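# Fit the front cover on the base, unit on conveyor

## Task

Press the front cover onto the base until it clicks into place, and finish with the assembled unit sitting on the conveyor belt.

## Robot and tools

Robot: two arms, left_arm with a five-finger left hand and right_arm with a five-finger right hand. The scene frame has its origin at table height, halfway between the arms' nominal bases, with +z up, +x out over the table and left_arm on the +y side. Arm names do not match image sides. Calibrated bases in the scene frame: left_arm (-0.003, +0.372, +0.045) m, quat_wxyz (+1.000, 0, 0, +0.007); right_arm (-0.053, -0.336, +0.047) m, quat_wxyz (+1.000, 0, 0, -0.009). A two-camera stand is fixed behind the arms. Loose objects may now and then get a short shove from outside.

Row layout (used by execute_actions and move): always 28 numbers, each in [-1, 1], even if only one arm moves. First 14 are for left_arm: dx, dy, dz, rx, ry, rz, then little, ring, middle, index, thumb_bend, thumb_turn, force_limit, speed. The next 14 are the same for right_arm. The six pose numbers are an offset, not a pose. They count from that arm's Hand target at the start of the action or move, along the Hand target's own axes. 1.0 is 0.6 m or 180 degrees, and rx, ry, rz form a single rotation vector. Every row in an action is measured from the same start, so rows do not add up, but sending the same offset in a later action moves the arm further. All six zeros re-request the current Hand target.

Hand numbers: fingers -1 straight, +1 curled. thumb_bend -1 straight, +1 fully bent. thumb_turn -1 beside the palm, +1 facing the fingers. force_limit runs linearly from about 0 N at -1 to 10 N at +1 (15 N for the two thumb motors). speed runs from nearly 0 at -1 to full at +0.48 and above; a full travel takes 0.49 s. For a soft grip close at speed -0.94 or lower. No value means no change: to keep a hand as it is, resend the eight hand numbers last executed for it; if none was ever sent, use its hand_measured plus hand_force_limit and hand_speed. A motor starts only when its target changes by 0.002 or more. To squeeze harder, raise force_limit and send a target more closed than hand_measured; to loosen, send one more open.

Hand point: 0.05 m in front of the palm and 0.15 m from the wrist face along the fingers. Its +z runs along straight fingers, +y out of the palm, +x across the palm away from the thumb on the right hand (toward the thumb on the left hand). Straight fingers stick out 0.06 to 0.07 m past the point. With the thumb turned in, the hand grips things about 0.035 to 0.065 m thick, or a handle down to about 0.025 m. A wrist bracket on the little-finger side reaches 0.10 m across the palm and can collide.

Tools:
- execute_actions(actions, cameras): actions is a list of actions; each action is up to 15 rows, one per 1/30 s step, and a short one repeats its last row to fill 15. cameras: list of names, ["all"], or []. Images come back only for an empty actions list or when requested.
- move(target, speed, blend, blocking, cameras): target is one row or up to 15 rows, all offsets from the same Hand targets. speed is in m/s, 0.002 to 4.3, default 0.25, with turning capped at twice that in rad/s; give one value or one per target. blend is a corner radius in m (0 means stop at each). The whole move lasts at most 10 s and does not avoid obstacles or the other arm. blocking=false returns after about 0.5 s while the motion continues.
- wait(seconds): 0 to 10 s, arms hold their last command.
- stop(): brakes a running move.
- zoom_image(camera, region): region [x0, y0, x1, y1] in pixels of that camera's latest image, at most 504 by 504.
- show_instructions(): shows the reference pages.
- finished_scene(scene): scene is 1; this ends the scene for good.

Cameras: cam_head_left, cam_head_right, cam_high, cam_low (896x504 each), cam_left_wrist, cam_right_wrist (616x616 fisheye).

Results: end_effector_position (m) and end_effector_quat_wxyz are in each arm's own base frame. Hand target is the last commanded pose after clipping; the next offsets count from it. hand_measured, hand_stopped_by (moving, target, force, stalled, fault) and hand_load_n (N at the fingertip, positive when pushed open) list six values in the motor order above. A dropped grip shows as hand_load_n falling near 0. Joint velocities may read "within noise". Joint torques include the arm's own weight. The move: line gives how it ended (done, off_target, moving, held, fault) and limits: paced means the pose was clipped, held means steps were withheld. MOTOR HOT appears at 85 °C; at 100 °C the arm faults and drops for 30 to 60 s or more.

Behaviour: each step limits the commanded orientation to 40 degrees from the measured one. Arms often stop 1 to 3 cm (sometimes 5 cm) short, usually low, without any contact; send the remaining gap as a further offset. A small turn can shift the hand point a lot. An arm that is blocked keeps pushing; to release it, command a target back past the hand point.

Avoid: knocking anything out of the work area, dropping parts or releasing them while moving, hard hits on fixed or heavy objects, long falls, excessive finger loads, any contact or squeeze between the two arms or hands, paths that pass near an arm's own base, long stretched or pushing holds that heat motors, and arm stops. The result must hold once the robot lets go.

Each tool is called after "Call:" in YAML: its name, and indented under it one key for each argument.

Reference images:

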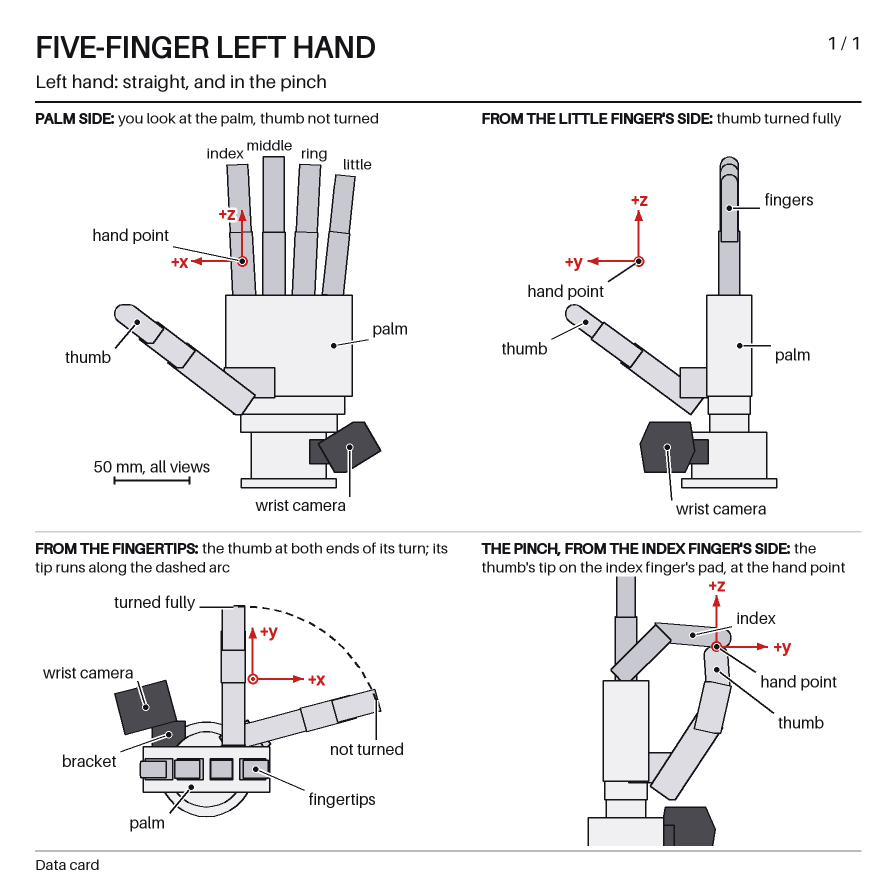

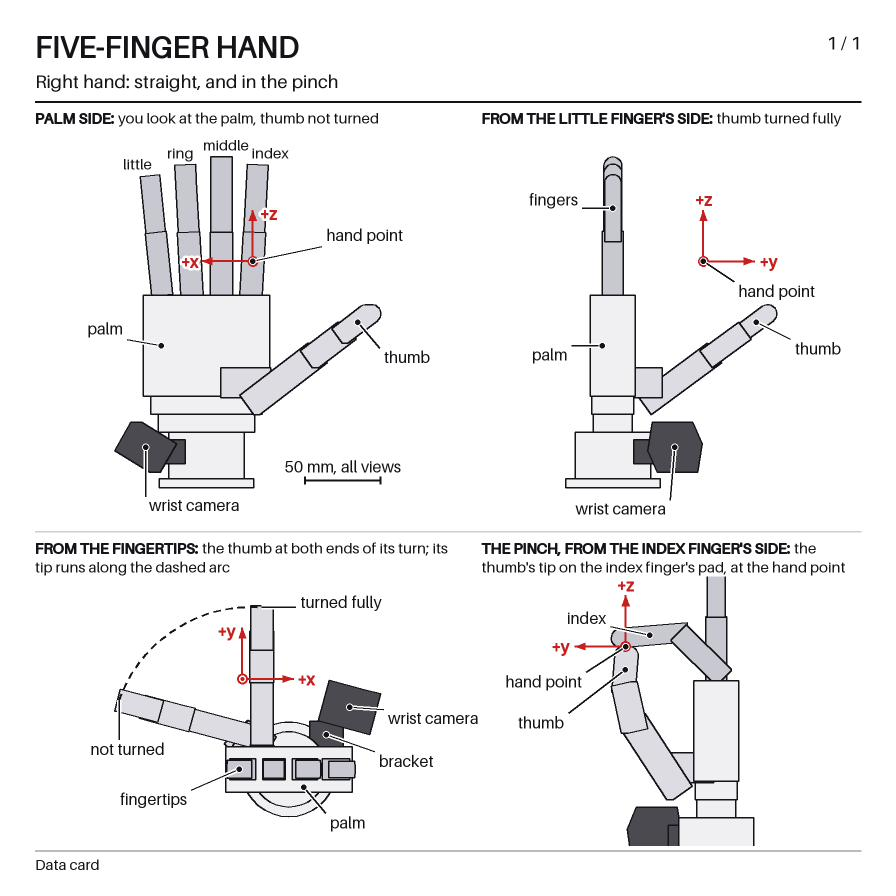

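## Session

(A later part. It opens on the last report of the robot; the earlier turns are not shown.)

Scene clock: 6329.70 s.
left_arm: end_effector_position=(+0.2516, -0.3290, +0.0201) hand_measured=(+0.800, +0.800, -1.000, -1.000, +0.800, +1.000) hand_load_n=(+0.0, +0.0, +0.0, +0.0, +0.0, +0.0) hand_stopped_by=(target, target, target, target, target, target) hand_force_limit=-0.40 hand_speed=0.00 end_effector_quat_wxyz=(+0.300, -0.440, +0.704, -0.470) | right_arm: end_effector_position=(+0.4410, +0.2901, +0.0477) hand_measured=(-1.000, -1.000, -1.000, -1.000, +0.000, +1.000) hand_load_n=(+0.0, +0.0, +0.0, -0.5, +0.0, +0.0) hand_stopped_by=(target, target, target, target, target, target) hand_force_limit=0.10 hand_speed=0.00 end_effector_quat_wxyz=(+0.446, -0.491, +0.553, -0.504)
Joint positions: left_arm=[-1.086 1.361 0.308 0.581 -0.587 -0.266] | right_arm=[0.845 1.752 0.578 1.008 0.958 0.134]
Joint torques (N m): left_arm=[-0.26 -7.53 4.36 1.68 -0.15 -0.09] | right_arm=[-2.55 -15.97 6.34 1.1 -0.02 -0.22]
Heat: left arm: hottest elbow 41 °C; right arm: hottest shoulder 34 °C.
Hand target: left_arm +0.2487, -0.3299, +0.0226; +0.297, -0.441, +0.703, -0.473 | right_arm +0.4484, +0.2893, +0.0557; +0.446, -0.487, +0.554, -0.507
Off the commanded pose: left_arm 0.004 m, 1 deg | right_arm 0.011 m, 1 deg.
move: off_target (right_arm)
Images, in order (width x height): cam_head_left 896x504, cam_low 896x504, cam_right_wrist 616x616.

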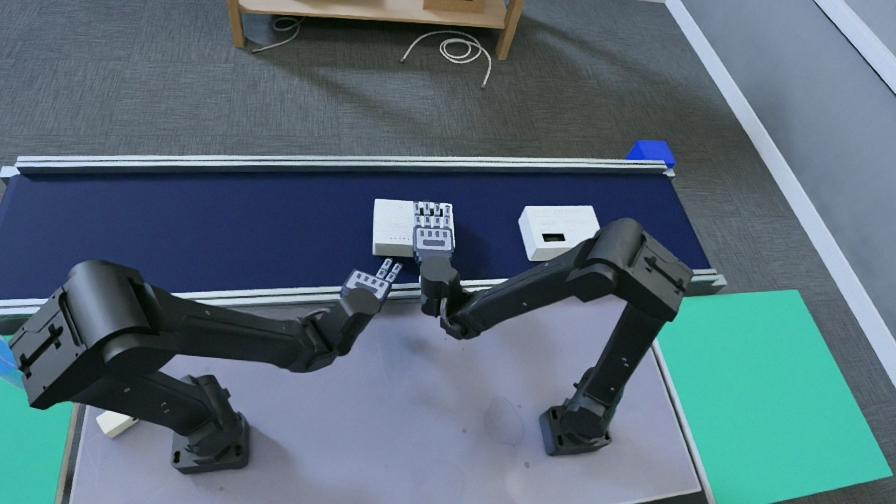

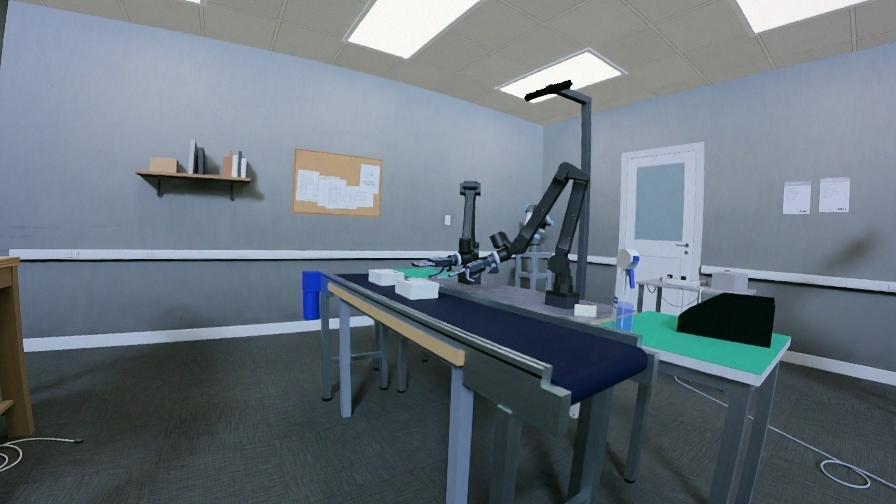

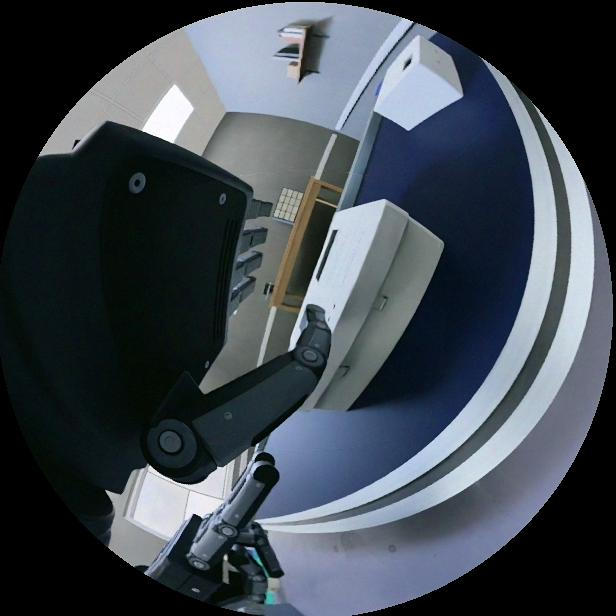

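Call:
move:
  target:
    - [0,0,0,0,0,0,0.8,0.8,-1,-1,0.8,1,-0.4,0,0.0093,-0.0003,-0.0721,0,0,0,-1,-1,-1,-1,0,1,0.1,0]
    - [0,0,0,0,0,0,0.8,0.8,-1,-1,0.8,1,-0.4,0,-0.0051,0.1045,-0.0647,0,0,0,-1,-1,-1,-1,0,1,0.1,0]
  speed: 0.08
  cameras: ["cam_head_left","cam_right_wrist","cam_low"]

Call:
zoom_image:
  camera: "cam_right_wrist"
  region: [270, 150, 430, 400]

Call:
zoom_image:
  camera: "cam_head_left"
  region: [360, 190, 470, 290]

Scene clock: 6351.93 s.
left_arm: end_effector_position=(+0.2516, -0.3290, +0.0201) hand_measured=(+0.800, +0.800, -1.000, -1.000, +0.800, +1.000) hand_load_n=(+0.0, +0.0, +0.0, +0.0, +0.0, +0.0) hand_stopped_by=(target, target, target, target, target, target) hand_force_limit=-0.40 hand_speed=0.00 end_effector_quat_wxyz=(+0.300, -0.440, +0.704, -0.470) | right_arm: end_effector_position=(+0.4038, +0.2862, -0.0031) hand_measured=(-1.000, -1.000, -1.000, -1.000, +0.000, +1.000) hand_load_n=(+0.0, +0.0, +0.0, -0.5, +0.0, +0.0) hand_stopped_by=(target, target, target, target, target, target) hand_force_limit=0.10 hand_speed=0.00 end_effector_quat_wxyz=(+0.434, -0.492, +0.554, -0.513)
Joint positions: left_arm=[-1.086 1.361 0.308 0.581 -0.587 -0.266] | right_arm=[0.925 1.904 0.525 1.18 1.058 0.15]
Joint torques (N m): left_arm=[-0.03 -7.24 4.23 1.7 -0.19 -0.07] | right_arm=[-0.62 -13.45 4.74 2.25 0.17 -0.03]
Heat: left arm: hottest elbow 41 °C; right arm: hottest shoulder 34 °C.
Hand target: left_arm +0.2487, -0.3299, +0.0226; +0.297, -0.441, +0.703, -0.473 | right_arm +0.4051, +0.2980, -0.0033; +0.446, -0.487, +0.554, -0.507
Off the commanded pose: left_arm 0.004 m, 1 deg | right_arm 0.012 m, 2 deg.
move: off_target (right_arm)
Images, in order (width x height): cam_head_left 896x504, cam_low 896x504, cam_right_wrist 616x616.

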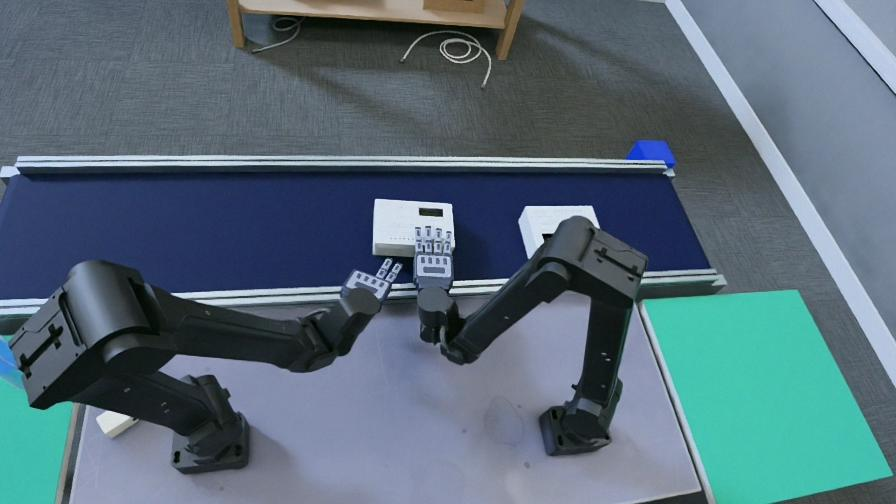

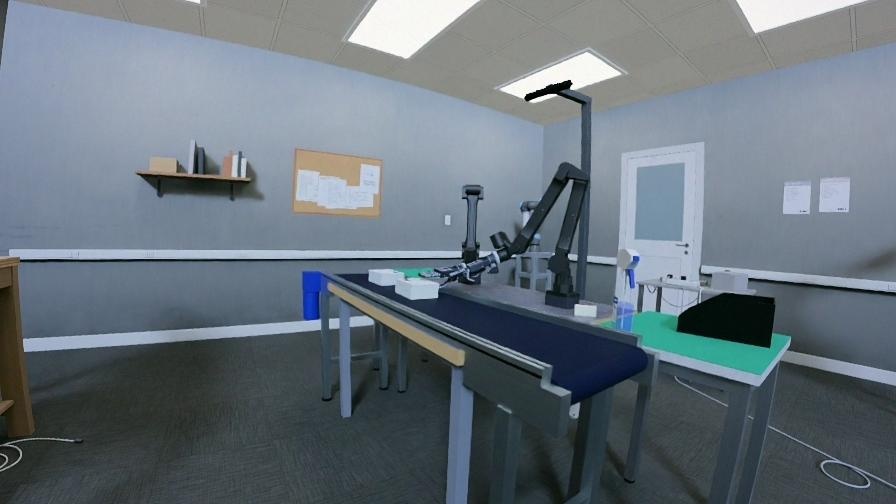

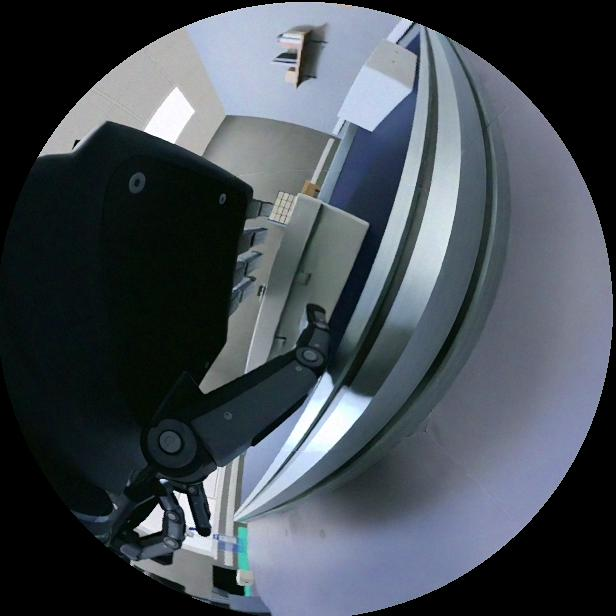

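Scaled by 2.016 from the camera's 616x616 image, which has a finer 880x880 frame.

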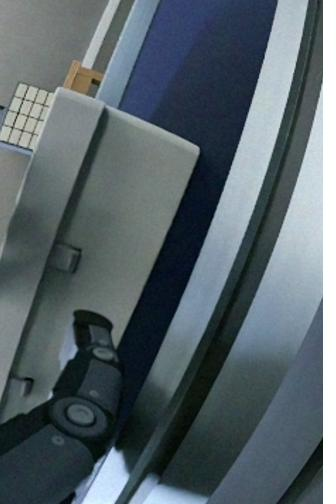

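Scaled by 4.582 from the camera's 896x504 image, which has a finer 1280x720 frame.

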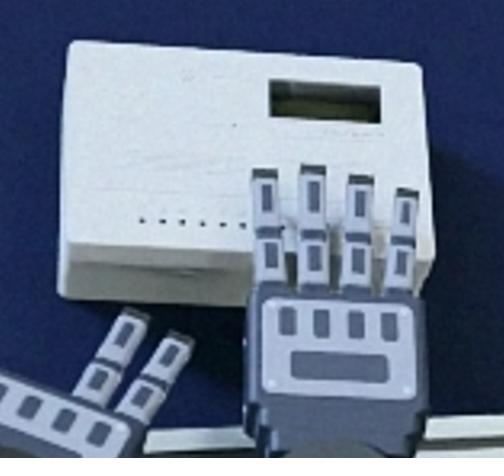

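Call:
zoom_image:
  camera: "cam_right_wrist"
  region: [285, 255, 325, 295]

Call:
zoom_image:
  camera: "cam_right_wrist"
  region: [265, 315, 305, 355]

Scaled by 12.600 from the camera's 616x616 image, which has a finer 880x880 frame.

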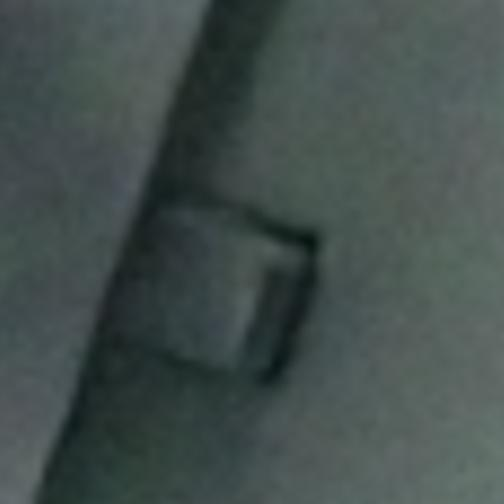

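Scaled by 12.600 from the camera's 616x616 image, which has a finer 880x880 frame.

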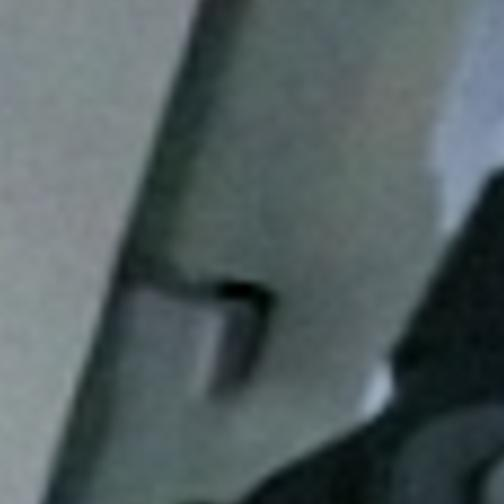

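Call:
move:
  target: [0,0,0,0,0,0,0.8,0.8,-1,-1,0.8,1,-0.4,0,-0.0265,-0.0087,-0.0038,0,0,0,-1,-1,-1,-1,0,1,0.1,0]
  speed: 0.06
  cameras: ["cam_right_wrist"]

Call:
zoom_image:
  camera: "cam_right_wrist"
  region: [270, 150, 430, 400]

Scene clock: 6383.27 s.
left_arm: end_effector_position=(+0.2516, -0.3290, +0.0201) hand_measured=(+0.800, +0.800, -1.000, -1.000, +0.800, +1.000) hand_load_n=(+0.0, +0.0, +0.0, +0.0, +0.5, +0.0) hand_stopped_by=(target, target, target, target, target, target) hand_force_limit=-0.40 hand_speed=0.00 end_effector_quat_wxyz=(+0.300, -0.440, +0.704, -0.470) | right_arm: end_effector_position=(+0.4047, +0.3036, +0.0026) hand_measured=(-1.000, -1.000, -1.000, -1.000, +0.000, +1.000) hand_load_n=(+0.0, +0.0, +0.0, +0.0, +0.5, -0.5) hand_stopped_by=(target, target, target, target, target, target) hand_force_limit=0.10 hand_speed=0.00 end_effector_quat_wxyz=(+0.441, -0.488, +0.553, -0.512)
Joint positions: left_arm=[-1.086 1.361 0.308 0.581 -0.587 -0.266] | right_arm=[0.951 1.904 0.559 1.159 1.081 0.154]
Joint torques (N m): left_arm=[-0.15 -7.36 4.26 1.68 -0.19 -0.11] | right_arm=[-0.67 -14.51 5.09 1.09 0.23 0]
Heat: left arm: hottest elbow 40 °C; right arm: hottest shoulder 34 °C.
Hand target: left_arm +0.2487, -0.3299, +0.0226; +0.297, -0.441, +0.703, -0.473 | right_arm +0.4053, +0.3139, +0.0021; +0.446, -0.487, +0.554, -0.507
Off the commanded pose: left_arm 0.004 m, 1 deg | right_arm 0.010 m, 1 deg.
move: done
Images, in order (width x height): cam_right_wrist 616x616.

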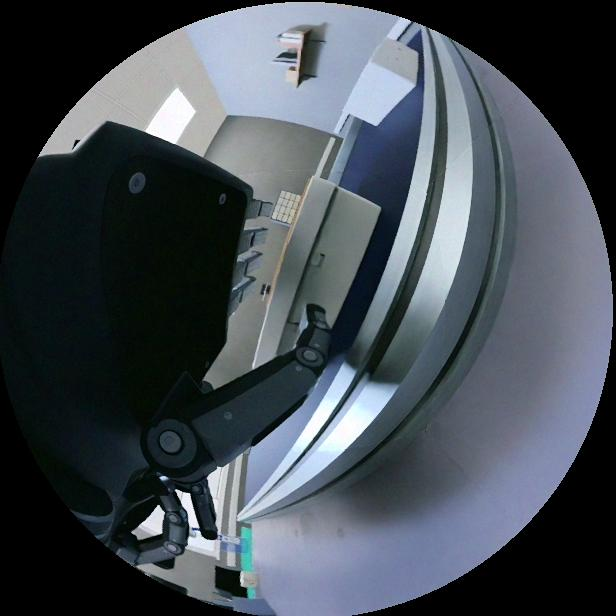

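Scaled by 2.016 from the camera's 616x616 image, which has a finer 880x880 frame.

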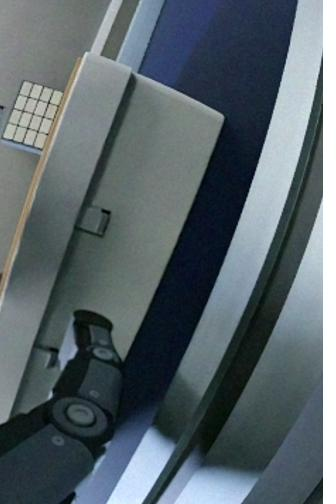

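Call:
move:
  target: [0,0,0,0,0,0,0.8,0.8,-1,-1,0.8,1,-0.4,0,-0.0093,-0.0047,0.0718,0,0,0,-1,-1,-1,-1,0,1,0.1,0]
  speed: 0.06
  cameras: ["cam_right_wrist"]

Call:
zoom_image:
  camera: "cam_right_wrist"
  region: [280, 150, 460, 400]

Scene clock: 6392.77 s.
left_arm: end_effector_position=(+0.2522, -0.3284, +0.0204) hand_measured=(+0.800, +0.800, -1.000, -1.000, +0.800, +1.000) hand_load_n=(+0.0, +0.0, +0.0, +0.0, +0.0, +0.0) hand_stopped_by=(target, target, target, target, target, target) hand_force_limit=-0.40 hand_speed=0.00 end_effector_quat_wxyz=(+0.302, -0.441, +0.703, -0.470) | right_arm: end_effector_position=(+0.4410, +0.3113, +0.0083) hand_measured=(-1.000, -1.000, -1.000, -1.000, +0.000, +1.000) hand_load_n=(+0.0, +0.0, +0.0, +0.0, +0.0, +0.0) hand_stopped_by=(target, target, target, target, target, target) hand_force_limit=0.10 hand_speed=0.00 end_effector_quat_wxyz=(+0.453, -0.481, +0.556, -0.503)
Joint positions: left_arm=[-1.086 1.36 0.308 0.581 -0.592 -0.267] | right_arm=[0.883 1.922 0.626 1.144 1.002 0.149]
Joint torques (N m): left_arm=[-0.5 -7.3 4.31 1.69 0.02 -0.08] | right_arm=[-2.2 -14.1 6.24 1.14 -0.14 -0.27]
Heat: left arm: hottest elbow 40 °C; right arm: hottest shoulder 34 °C.
Hand target: left_arm +0.2487, -0.3300, +0.0227; +0.297, -0.441, +0.703, -0.473 | right_arm +0.4487, +0.3139, +0.0009; +0.446, -0.487, +0.554, -0.507
Off the commanded pose: left_arm 0.005 m, 1 deg | right_arm 0.011 m, 1 deg.
move: off_target (right_arm)
Images, in order (width x height): cam_right_wrist 616x616.

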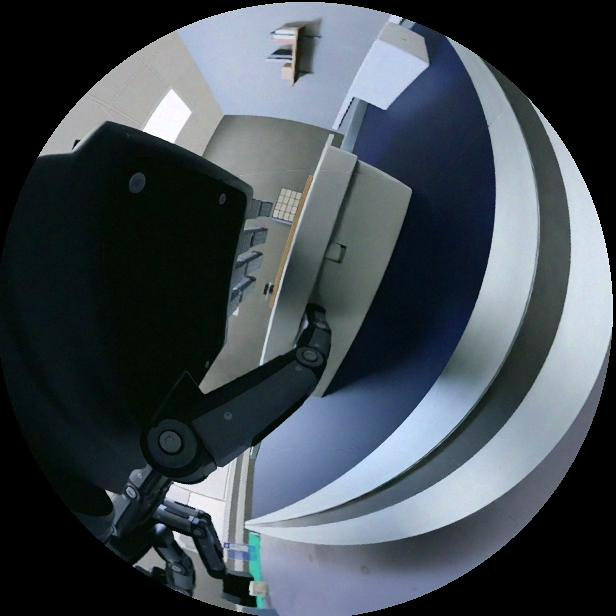

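Scaled by 2.016 from the camera's 616x616 image, which has a finer 880x880 frame.

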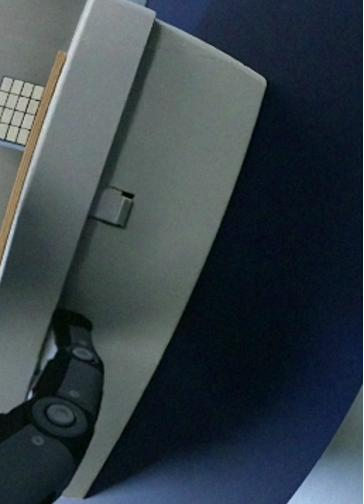

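Call:
move:
  target:
    - [0,0,0,0,0,0,0.8,0.8,-1,-1,0.8,1,-0.4,0,0.0182,0.0002,0.0023,0,0,0,-1,-1,-1,-1,0,1,0.1,0]
    - [0,0,0,0,0,0,0.8,0.8,-1,-1,0.8,1,-0.4,0,0.0182,-0.0662,-0.0036,0,0,0,-1,-1,-1,-1,0,1,0.1,0]
  speed: 0.05
  cameras: ["cam_head_left","cam_right_wrist","cam_low"]

Call:
zoom_image:
  camera: "cam_right_wrist"
  region: [280, 150, 460, 400]

Call:
zoom_image:
  camera: "cam_head_left"
  region: [360, 190, 470, 290]

Scene clock: 6405.60 s.
left_arm: end_effector_position=(+0.2522, -0.3282, +0.0201) hand_measured=(+0.800, +0.800, -1.000, -1.000, +0.800, +1.000) hand_load_n=(+0.0, +0.0, +0.0, +0.0, +0.0, +0.0) hand_stopped_by=(target, target, target, target, target, target) hand_force_limit=-0.40 hand_speed=0.00 end_effector_quat_wxyz=(+0.302, -0.441, +0.703, -0.469) | right_arm: end_effector_position=(+0.4447, +0.3091, +0.0363) hand_measured=(-1.000, -1.000, -1.000, -1.000, +0.000, +1.000) hand_load_n=(+0.0, +0.0, +0.0, +0.0, +0.5, +0.5) hand_stopped_by=(target, target, target, target, target, target) hand_force_limit=0.10 hand_speed=0.00 end_effector_quat_wxyz=(+0.450, -0.488, +0.553, -0.503)
Joint positions: left_arm=[-1.086 1.36 0.308 0.58 -0.592 -0.267] | right_arm=[0.869 1.819 0.622 1.035 0.981 0.141]
Joint torques (N m): left_arm=[-0.5 -7.41 4.33 1.7 0.02 -0.1] | right_arm=[-2.61 -16.67 4.7 1.17 0.01 -0.22]
Heat: left arm: hottest elbow 40 °C; right arm: hottest shoulder 34 °C.
Hand target: left_arm +0.2487, -0.3300, +0.0228; +0.297, -0.441, +0.702, -0.473 | right_arm +0.4487, +0.3029, +0.0407; +0.446, -0.487, +0.554, -0.507
Off the commanded pose: left_arm 0.005 m, 1 deg | right_arm 0.009 m, 1 deg.
move: done
Images, in order (width x height): cam_head_left 896x504, cam_low 896x504, cam_right_wrist 616x616.

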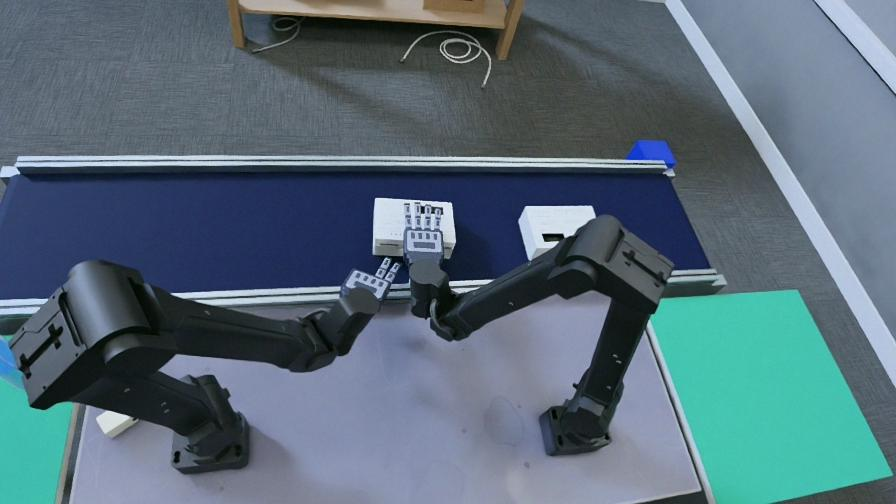

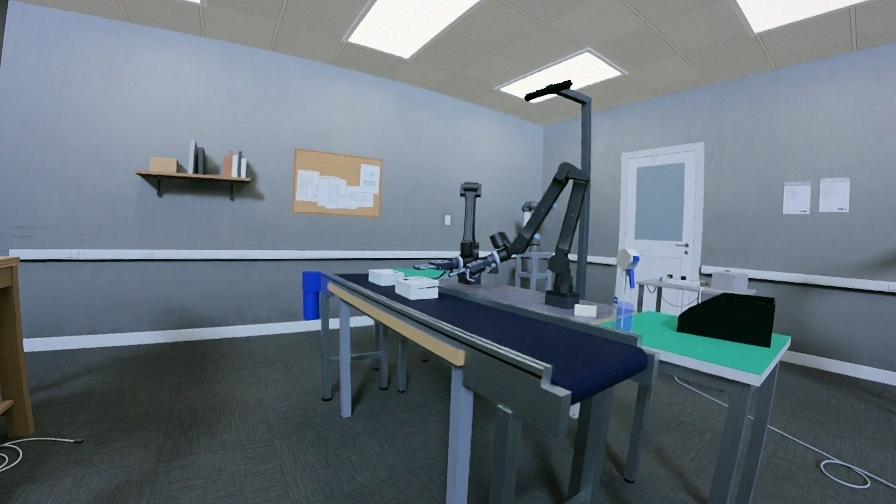

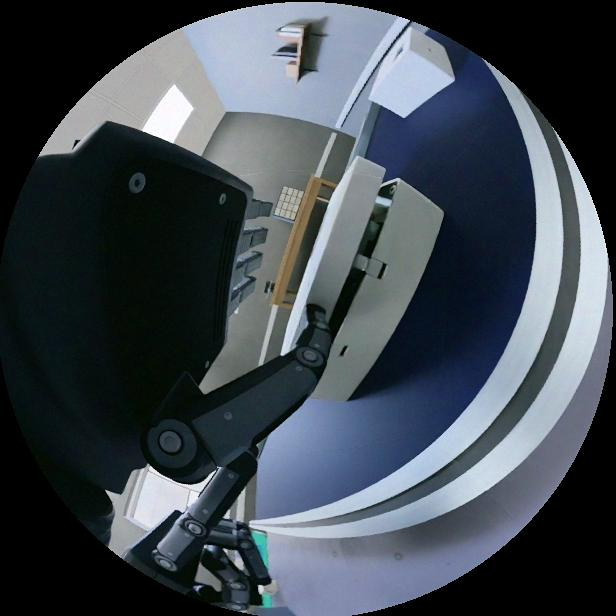

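Scaled by 2.016 from the camera's 616x616 image, which has a finer 880x880 frame.

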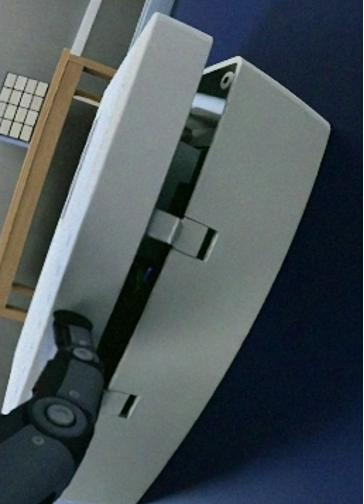

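Scaled by 4.582 from the camera's 896x504 image, which has a finer 1280x720 frame.

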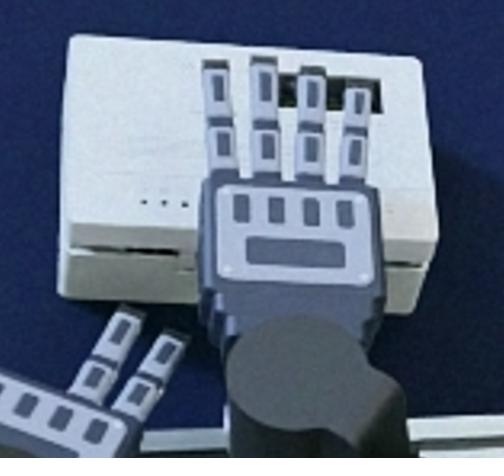

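Call:
move:
  target:
    - [0,0,0,0,0,0,0.8,0.8,-1,-1,0.8,1,-0.4,0,0,-0.0133,-0.0012,0,0,0,-1,-1,-1,-1,0,1,0.1,0]
    - [0,0,0,0,0,0,0.8,0.8,-1,-1,0.8,1,-0.4,0,-0.0034,-0.0157,0.0252,0,0,0,-1,-1,-1,-1,0,1,0.1,0]
  speed: 0.05
  cameras: ["cam_head_left","cam_right_wrist","cam_low"]

Call:
zoom_image:
  camera: "cam_right_wrist"
  region: [280, 150, 460, 400]

Call:
zoom_image:
  camera: "cam_head_left"
  region: [360, 190, 470, 290]

Call:
zoom_image:
  camera: "cam_low"
  region: [390, 262, 452, 302]

Scene clock: 6417.93 s.
left_arm: end_effector_position=(+0.2522, -0.3282, +0.0201) hand_measured=(+0.800, +0.800, -1.000, -1.000, +0.800, +1.000) hand_load_n=(+0.0, +0.0, +0.0, +0.0, +0.0, +0.0) hand_stopped_by=(target, target, target, target, target, target) hand_force_limit=-0.40 hand_speed=0.00 end_effector_quat_wxyz=(+0.302, -0.441, +0.703, -0.469) | right_arm: end_effector_position=(+0.4520, +0.3043, +0.0434) hand_measured=(-1.000, -1.000, -1.000, -1.000, +0.000, +1.000) hand_load_n=(+0.0, +0.0, -0.5, +0.0, -0.5, +0.5) hand_stopped_by=(target, target, target, target, target, target) hand_force_limit=0.10 hand_speed=0.00 end_effector_quat_wxyz=(+0.450, -0.491, +0.553, -0.500)
Joint positions: left_arm=[-1.086 1.36 0.308 0.58 -0.592 -0.267] | right_arm=[0.844 1.792 0.624 1.006 0.95 0.139]
Joint torques (N m): left_arm=[-0.44 -7.47 4.27 1.77 0.01 -0.07] | right_arm=[-2.9 -15.38 7.58 1.1 0.06 -0.25]
Heat: left arm: hottest elbow 40 °C; right arm: hottest shoulder 35 °C.
Hand target: left_arm +0.2487, -0.3300, +0.0228; +0.297, -0.441, +0.702, -0.473 | right_arm +0.4648, +0.3029, +0.0489; +0.446, -0.487, +0.554, -0.507
Off the commanded pose: left_arm 0.005 m, 1 deg | right_arm 0.014 m, 1 deg.
move: off_target (right_arm)
Images, in order (width x height): cam_head_left 896x504, cam_low 896x504, cam_right_wrist 616x616.

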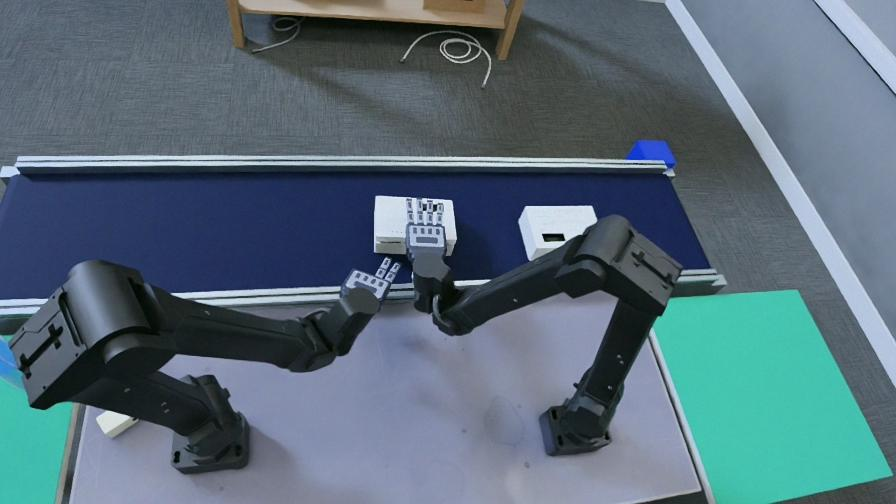

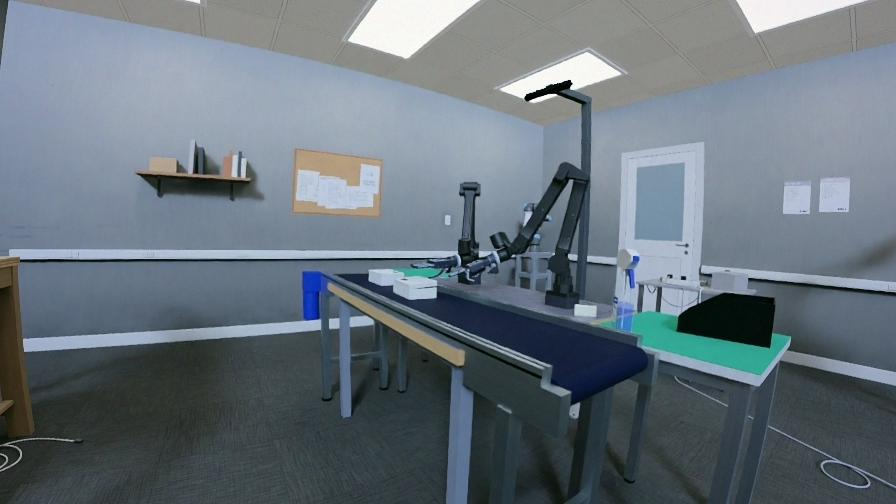

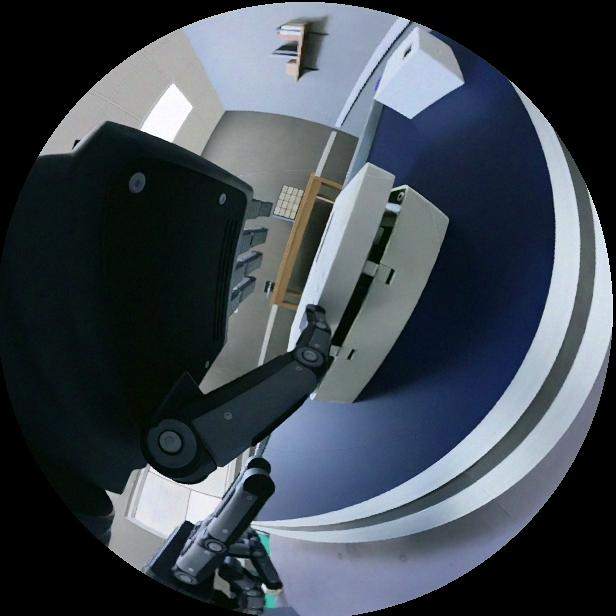

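Scaled by 2.016 from the camera's 616x616 image, which has a finer 880x880 frame.

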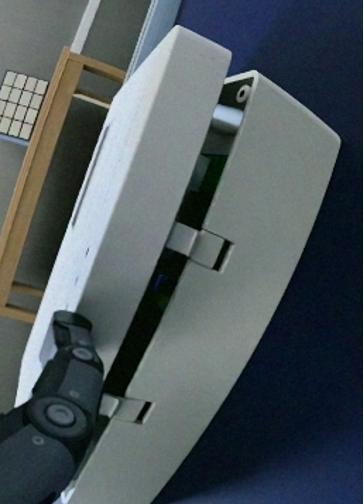

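Scaled by 4.582 from the camera's 896x504 image, which has a finer 1280x720 frame.

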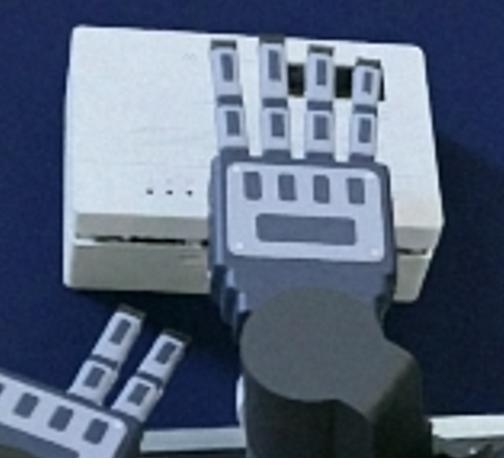

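Scaled by 8.129 from the camera's 896x504 image, which has a finer 1280x720 frame.

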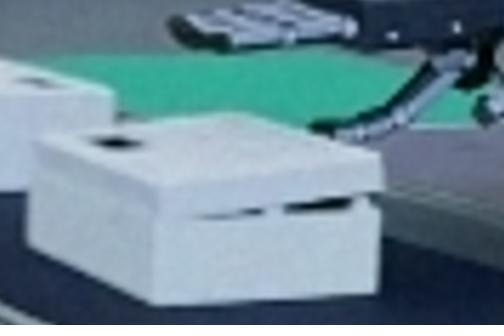

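Call:
move:
  target: [0,0,0,0,0,0,0.8,0.8,-1,-1,0.8,1,-0.4,0,0,-0.0166,-0.0015,0,0,0,-1,-1,-1,-1,0,1,0.1,0]
  speed: 0.04
  cameras: ["cam_head_left","cam_right_wrist","cam_low"]

Call:
zoom_image:
  camera: "cam_right_wrist"
  region: [280, 150, 460, 400]

Call:
zoom_image:
  camera: "cam_low"
  region: [390, 262, 452, 302]

Scene clock: 6432.13 s.
left_arm: end_effector_position=(+0.2522, -0.3282, +0.0201) hand_measured=(+0.800, +0.800, -1.000, -1.000, +0.800, +1.000) hand_load_n=(+0.0, +0.0, +0.0, +0.0, +0.0, +0.0) hand_stopped_by=(target, target, target, target, target, target) hand_force_limit=-0.40 hand_speed=0.00 end_effector_quat_wxyz=(+0.302, -0.441, +0.703, -0.469) | right_arm: end_effector_position=(+0.4517, +0.3010, +0.0432) hand_measured=(-1.000, -1.000, -1.000, -1.000, +0.000, +1.000) hand_load_n=(+0.0, +0.0, +0.0, +0.0, +0.5, +0.0) hand_stopped_by=(target, target, target, target, target, target) hand_force_limit=0.10 hand_speed=0.00 end_effector_quat_wxyz=(+0.441, -0.498, +0.552, -0.503)
Joint positions: left_arm=[-1.086 1.36 0.308 0.58 -0.592 -0.267] | right_arm=[0.841 1.778 0.624 0.971 0.95 0.135]
Joint torques (N m): left_arm=[-0.09 -7.3 4.3 1.72 0.01 -0.08] | right_arm=[-2.67 -16.97 7.68 1.14 0.09 -0.24]
Heat: left arm: hottest elbow 40 °C; right arm: hottest shoulder 34 °C.
Hand target: left_arm +0.2487, -0.3300, +0.0228; +0.297, -0.441, +0.702, -0.473 | right_arm +0.4648, +0.3029, +0.0589; +0.446, -0.487, +0.554, -0.507
Off the commanded pose: left_arm 0.005 m, 1 deg | right_arm 0.021 m, 2 deg.
move: off_target (right_arm)
Images, in order (width x height): cam_head_left 896x504, cam_low 896x504, cam_right_wrist 616x616.

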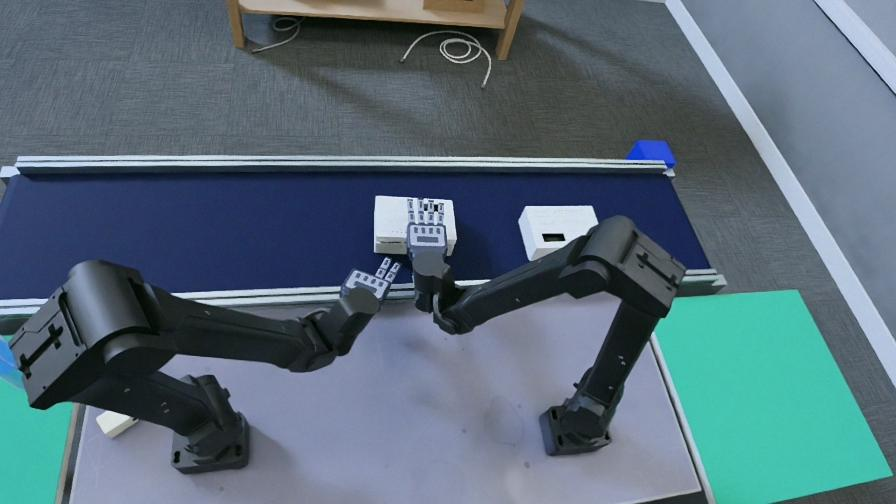

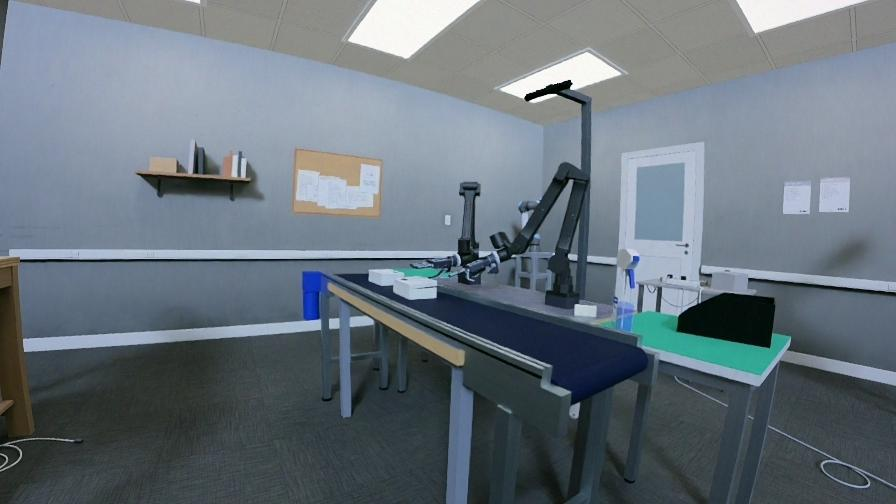

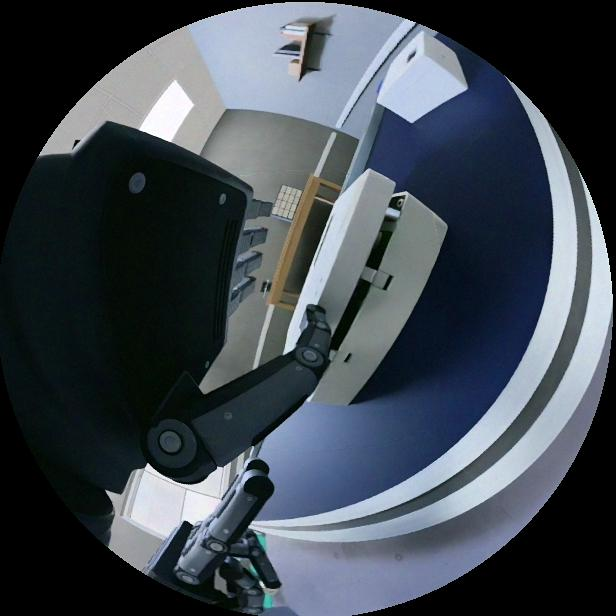

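Scaled by 2.016 from the camera's 616x616 image, which has a finer 880x880 frame.

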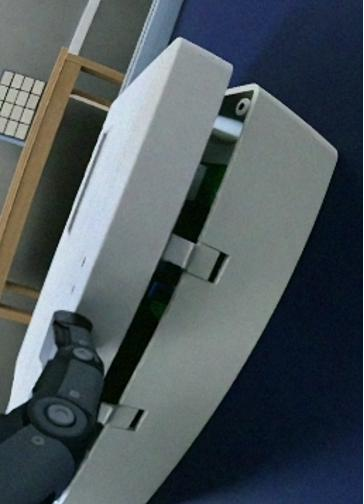

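Scaled by 8.129 from the camera's 896x504 image, which has a finer 1280x720 frame.

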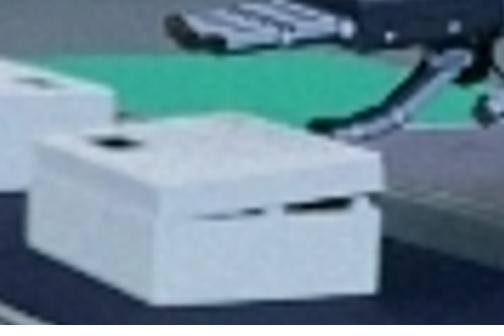

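Call:
move:
  target: [0,0,0,0,0,0,0.8,0.8,-1,-1,0.8,1,-0.4,0,0,-0.0133,-0.0012,0,0,0,-1,-1,-1,-1,0,1,0.1,0]
  speed: 0.04
  cameras: ["cam_head_left","cam_right_wrist","cam_low"]

Call:
zoom_image:
  camera: "cam_right_wrist"
  region: [280, 150, 460, 400]

Scene clock: 6438.57 s.
left_arm: end_effector_position=(+0.2522, -0.3282, +0.0201) hand_measured=(+0.800, +0.800, -1.000, -1.000, +0.800, +1.000) hand_load_n=(+0.0, +0.0, +0.0, +0.0, +0.0, +0.0) hand_stopped_by=(target, target, target, target, target, target) hand_force_limit=-0.40 hand_speed=0.00 end_effector_quat_wxyz=(+0.302, -0.441, +0.703, -0.469) | right_arm: end_effector_position=(+0.4521, +0.2999, +0.0514) hand_measured=(-1.000, -1.000, -1.000, -1.000, +0.000, +1.000) hand_load_n=(+0.0, +0.0, +0.0, +0.0, +0.5, +0.0) hand_stopped_by=(target, target, target, target, target, target) hand_force_limit=0.10 hand_speed=0.00 end_effector_quat_wxyz=(+0.440, -0.498, +0.552, -0.503)
Joint positions: left_arm=[-1.086 1.36 0.308 0.58 -0.592 -0.267] | right_arm=[0.839 1.751 0.624 0.945 0.95 0.135]
Joint torques (N m): left_arm=[-0.38 -7.36 4.31 1.77 0.02 -0.09] | right_arm=[-2.61 -16.56 8.13 1.13 0.09 -0.24]
Heat: left arm: hottest elbow 40 °C; right arm: hottest shoulder 34 °C.
Hand target: left_arm +0.2487, -0.3300, +0.0228; +0.297, -0.441, +0.702, -0.473 | right_arm +0.4647, +0.3029, +0.0668; +0.446, -0.487, +0.554, -0.507
Off the commanded pose: left_arm 0.005 m, 1 deg | right_arm 0.020 m, 1 deg.
move: off_target (right_arm)
Images, in order (width x height): cam_head_left 896x504, cam_low 896x504, cam_right_wrist 616x616.

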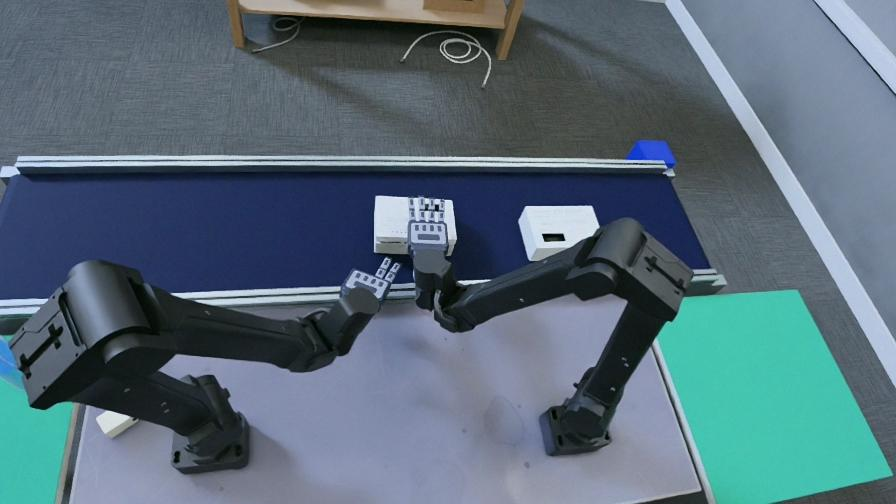

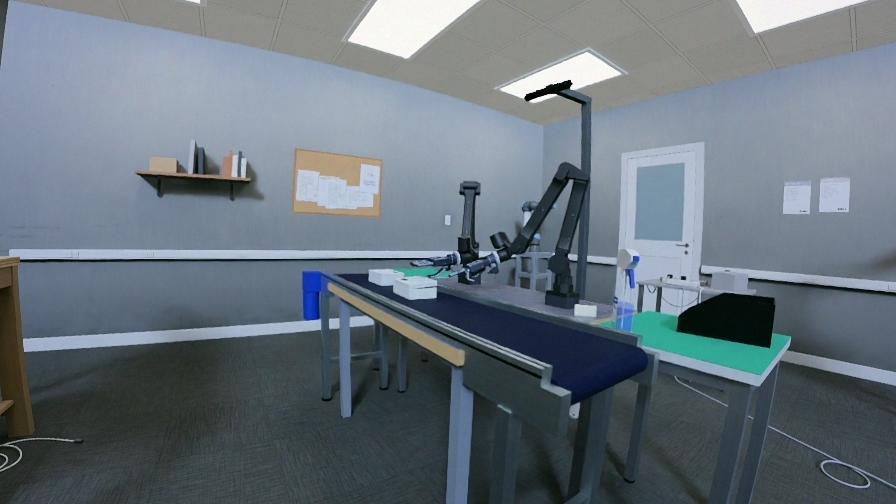

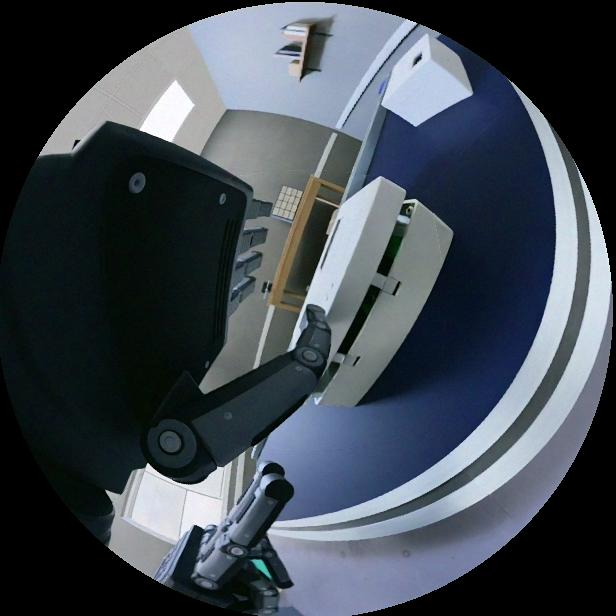

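Scaled by 2.016 from the camera's 616x616 image, which has a finer 880x880 frame.

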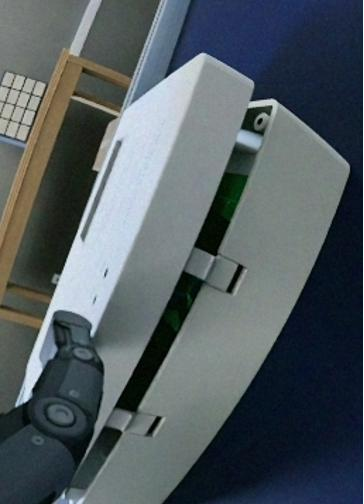

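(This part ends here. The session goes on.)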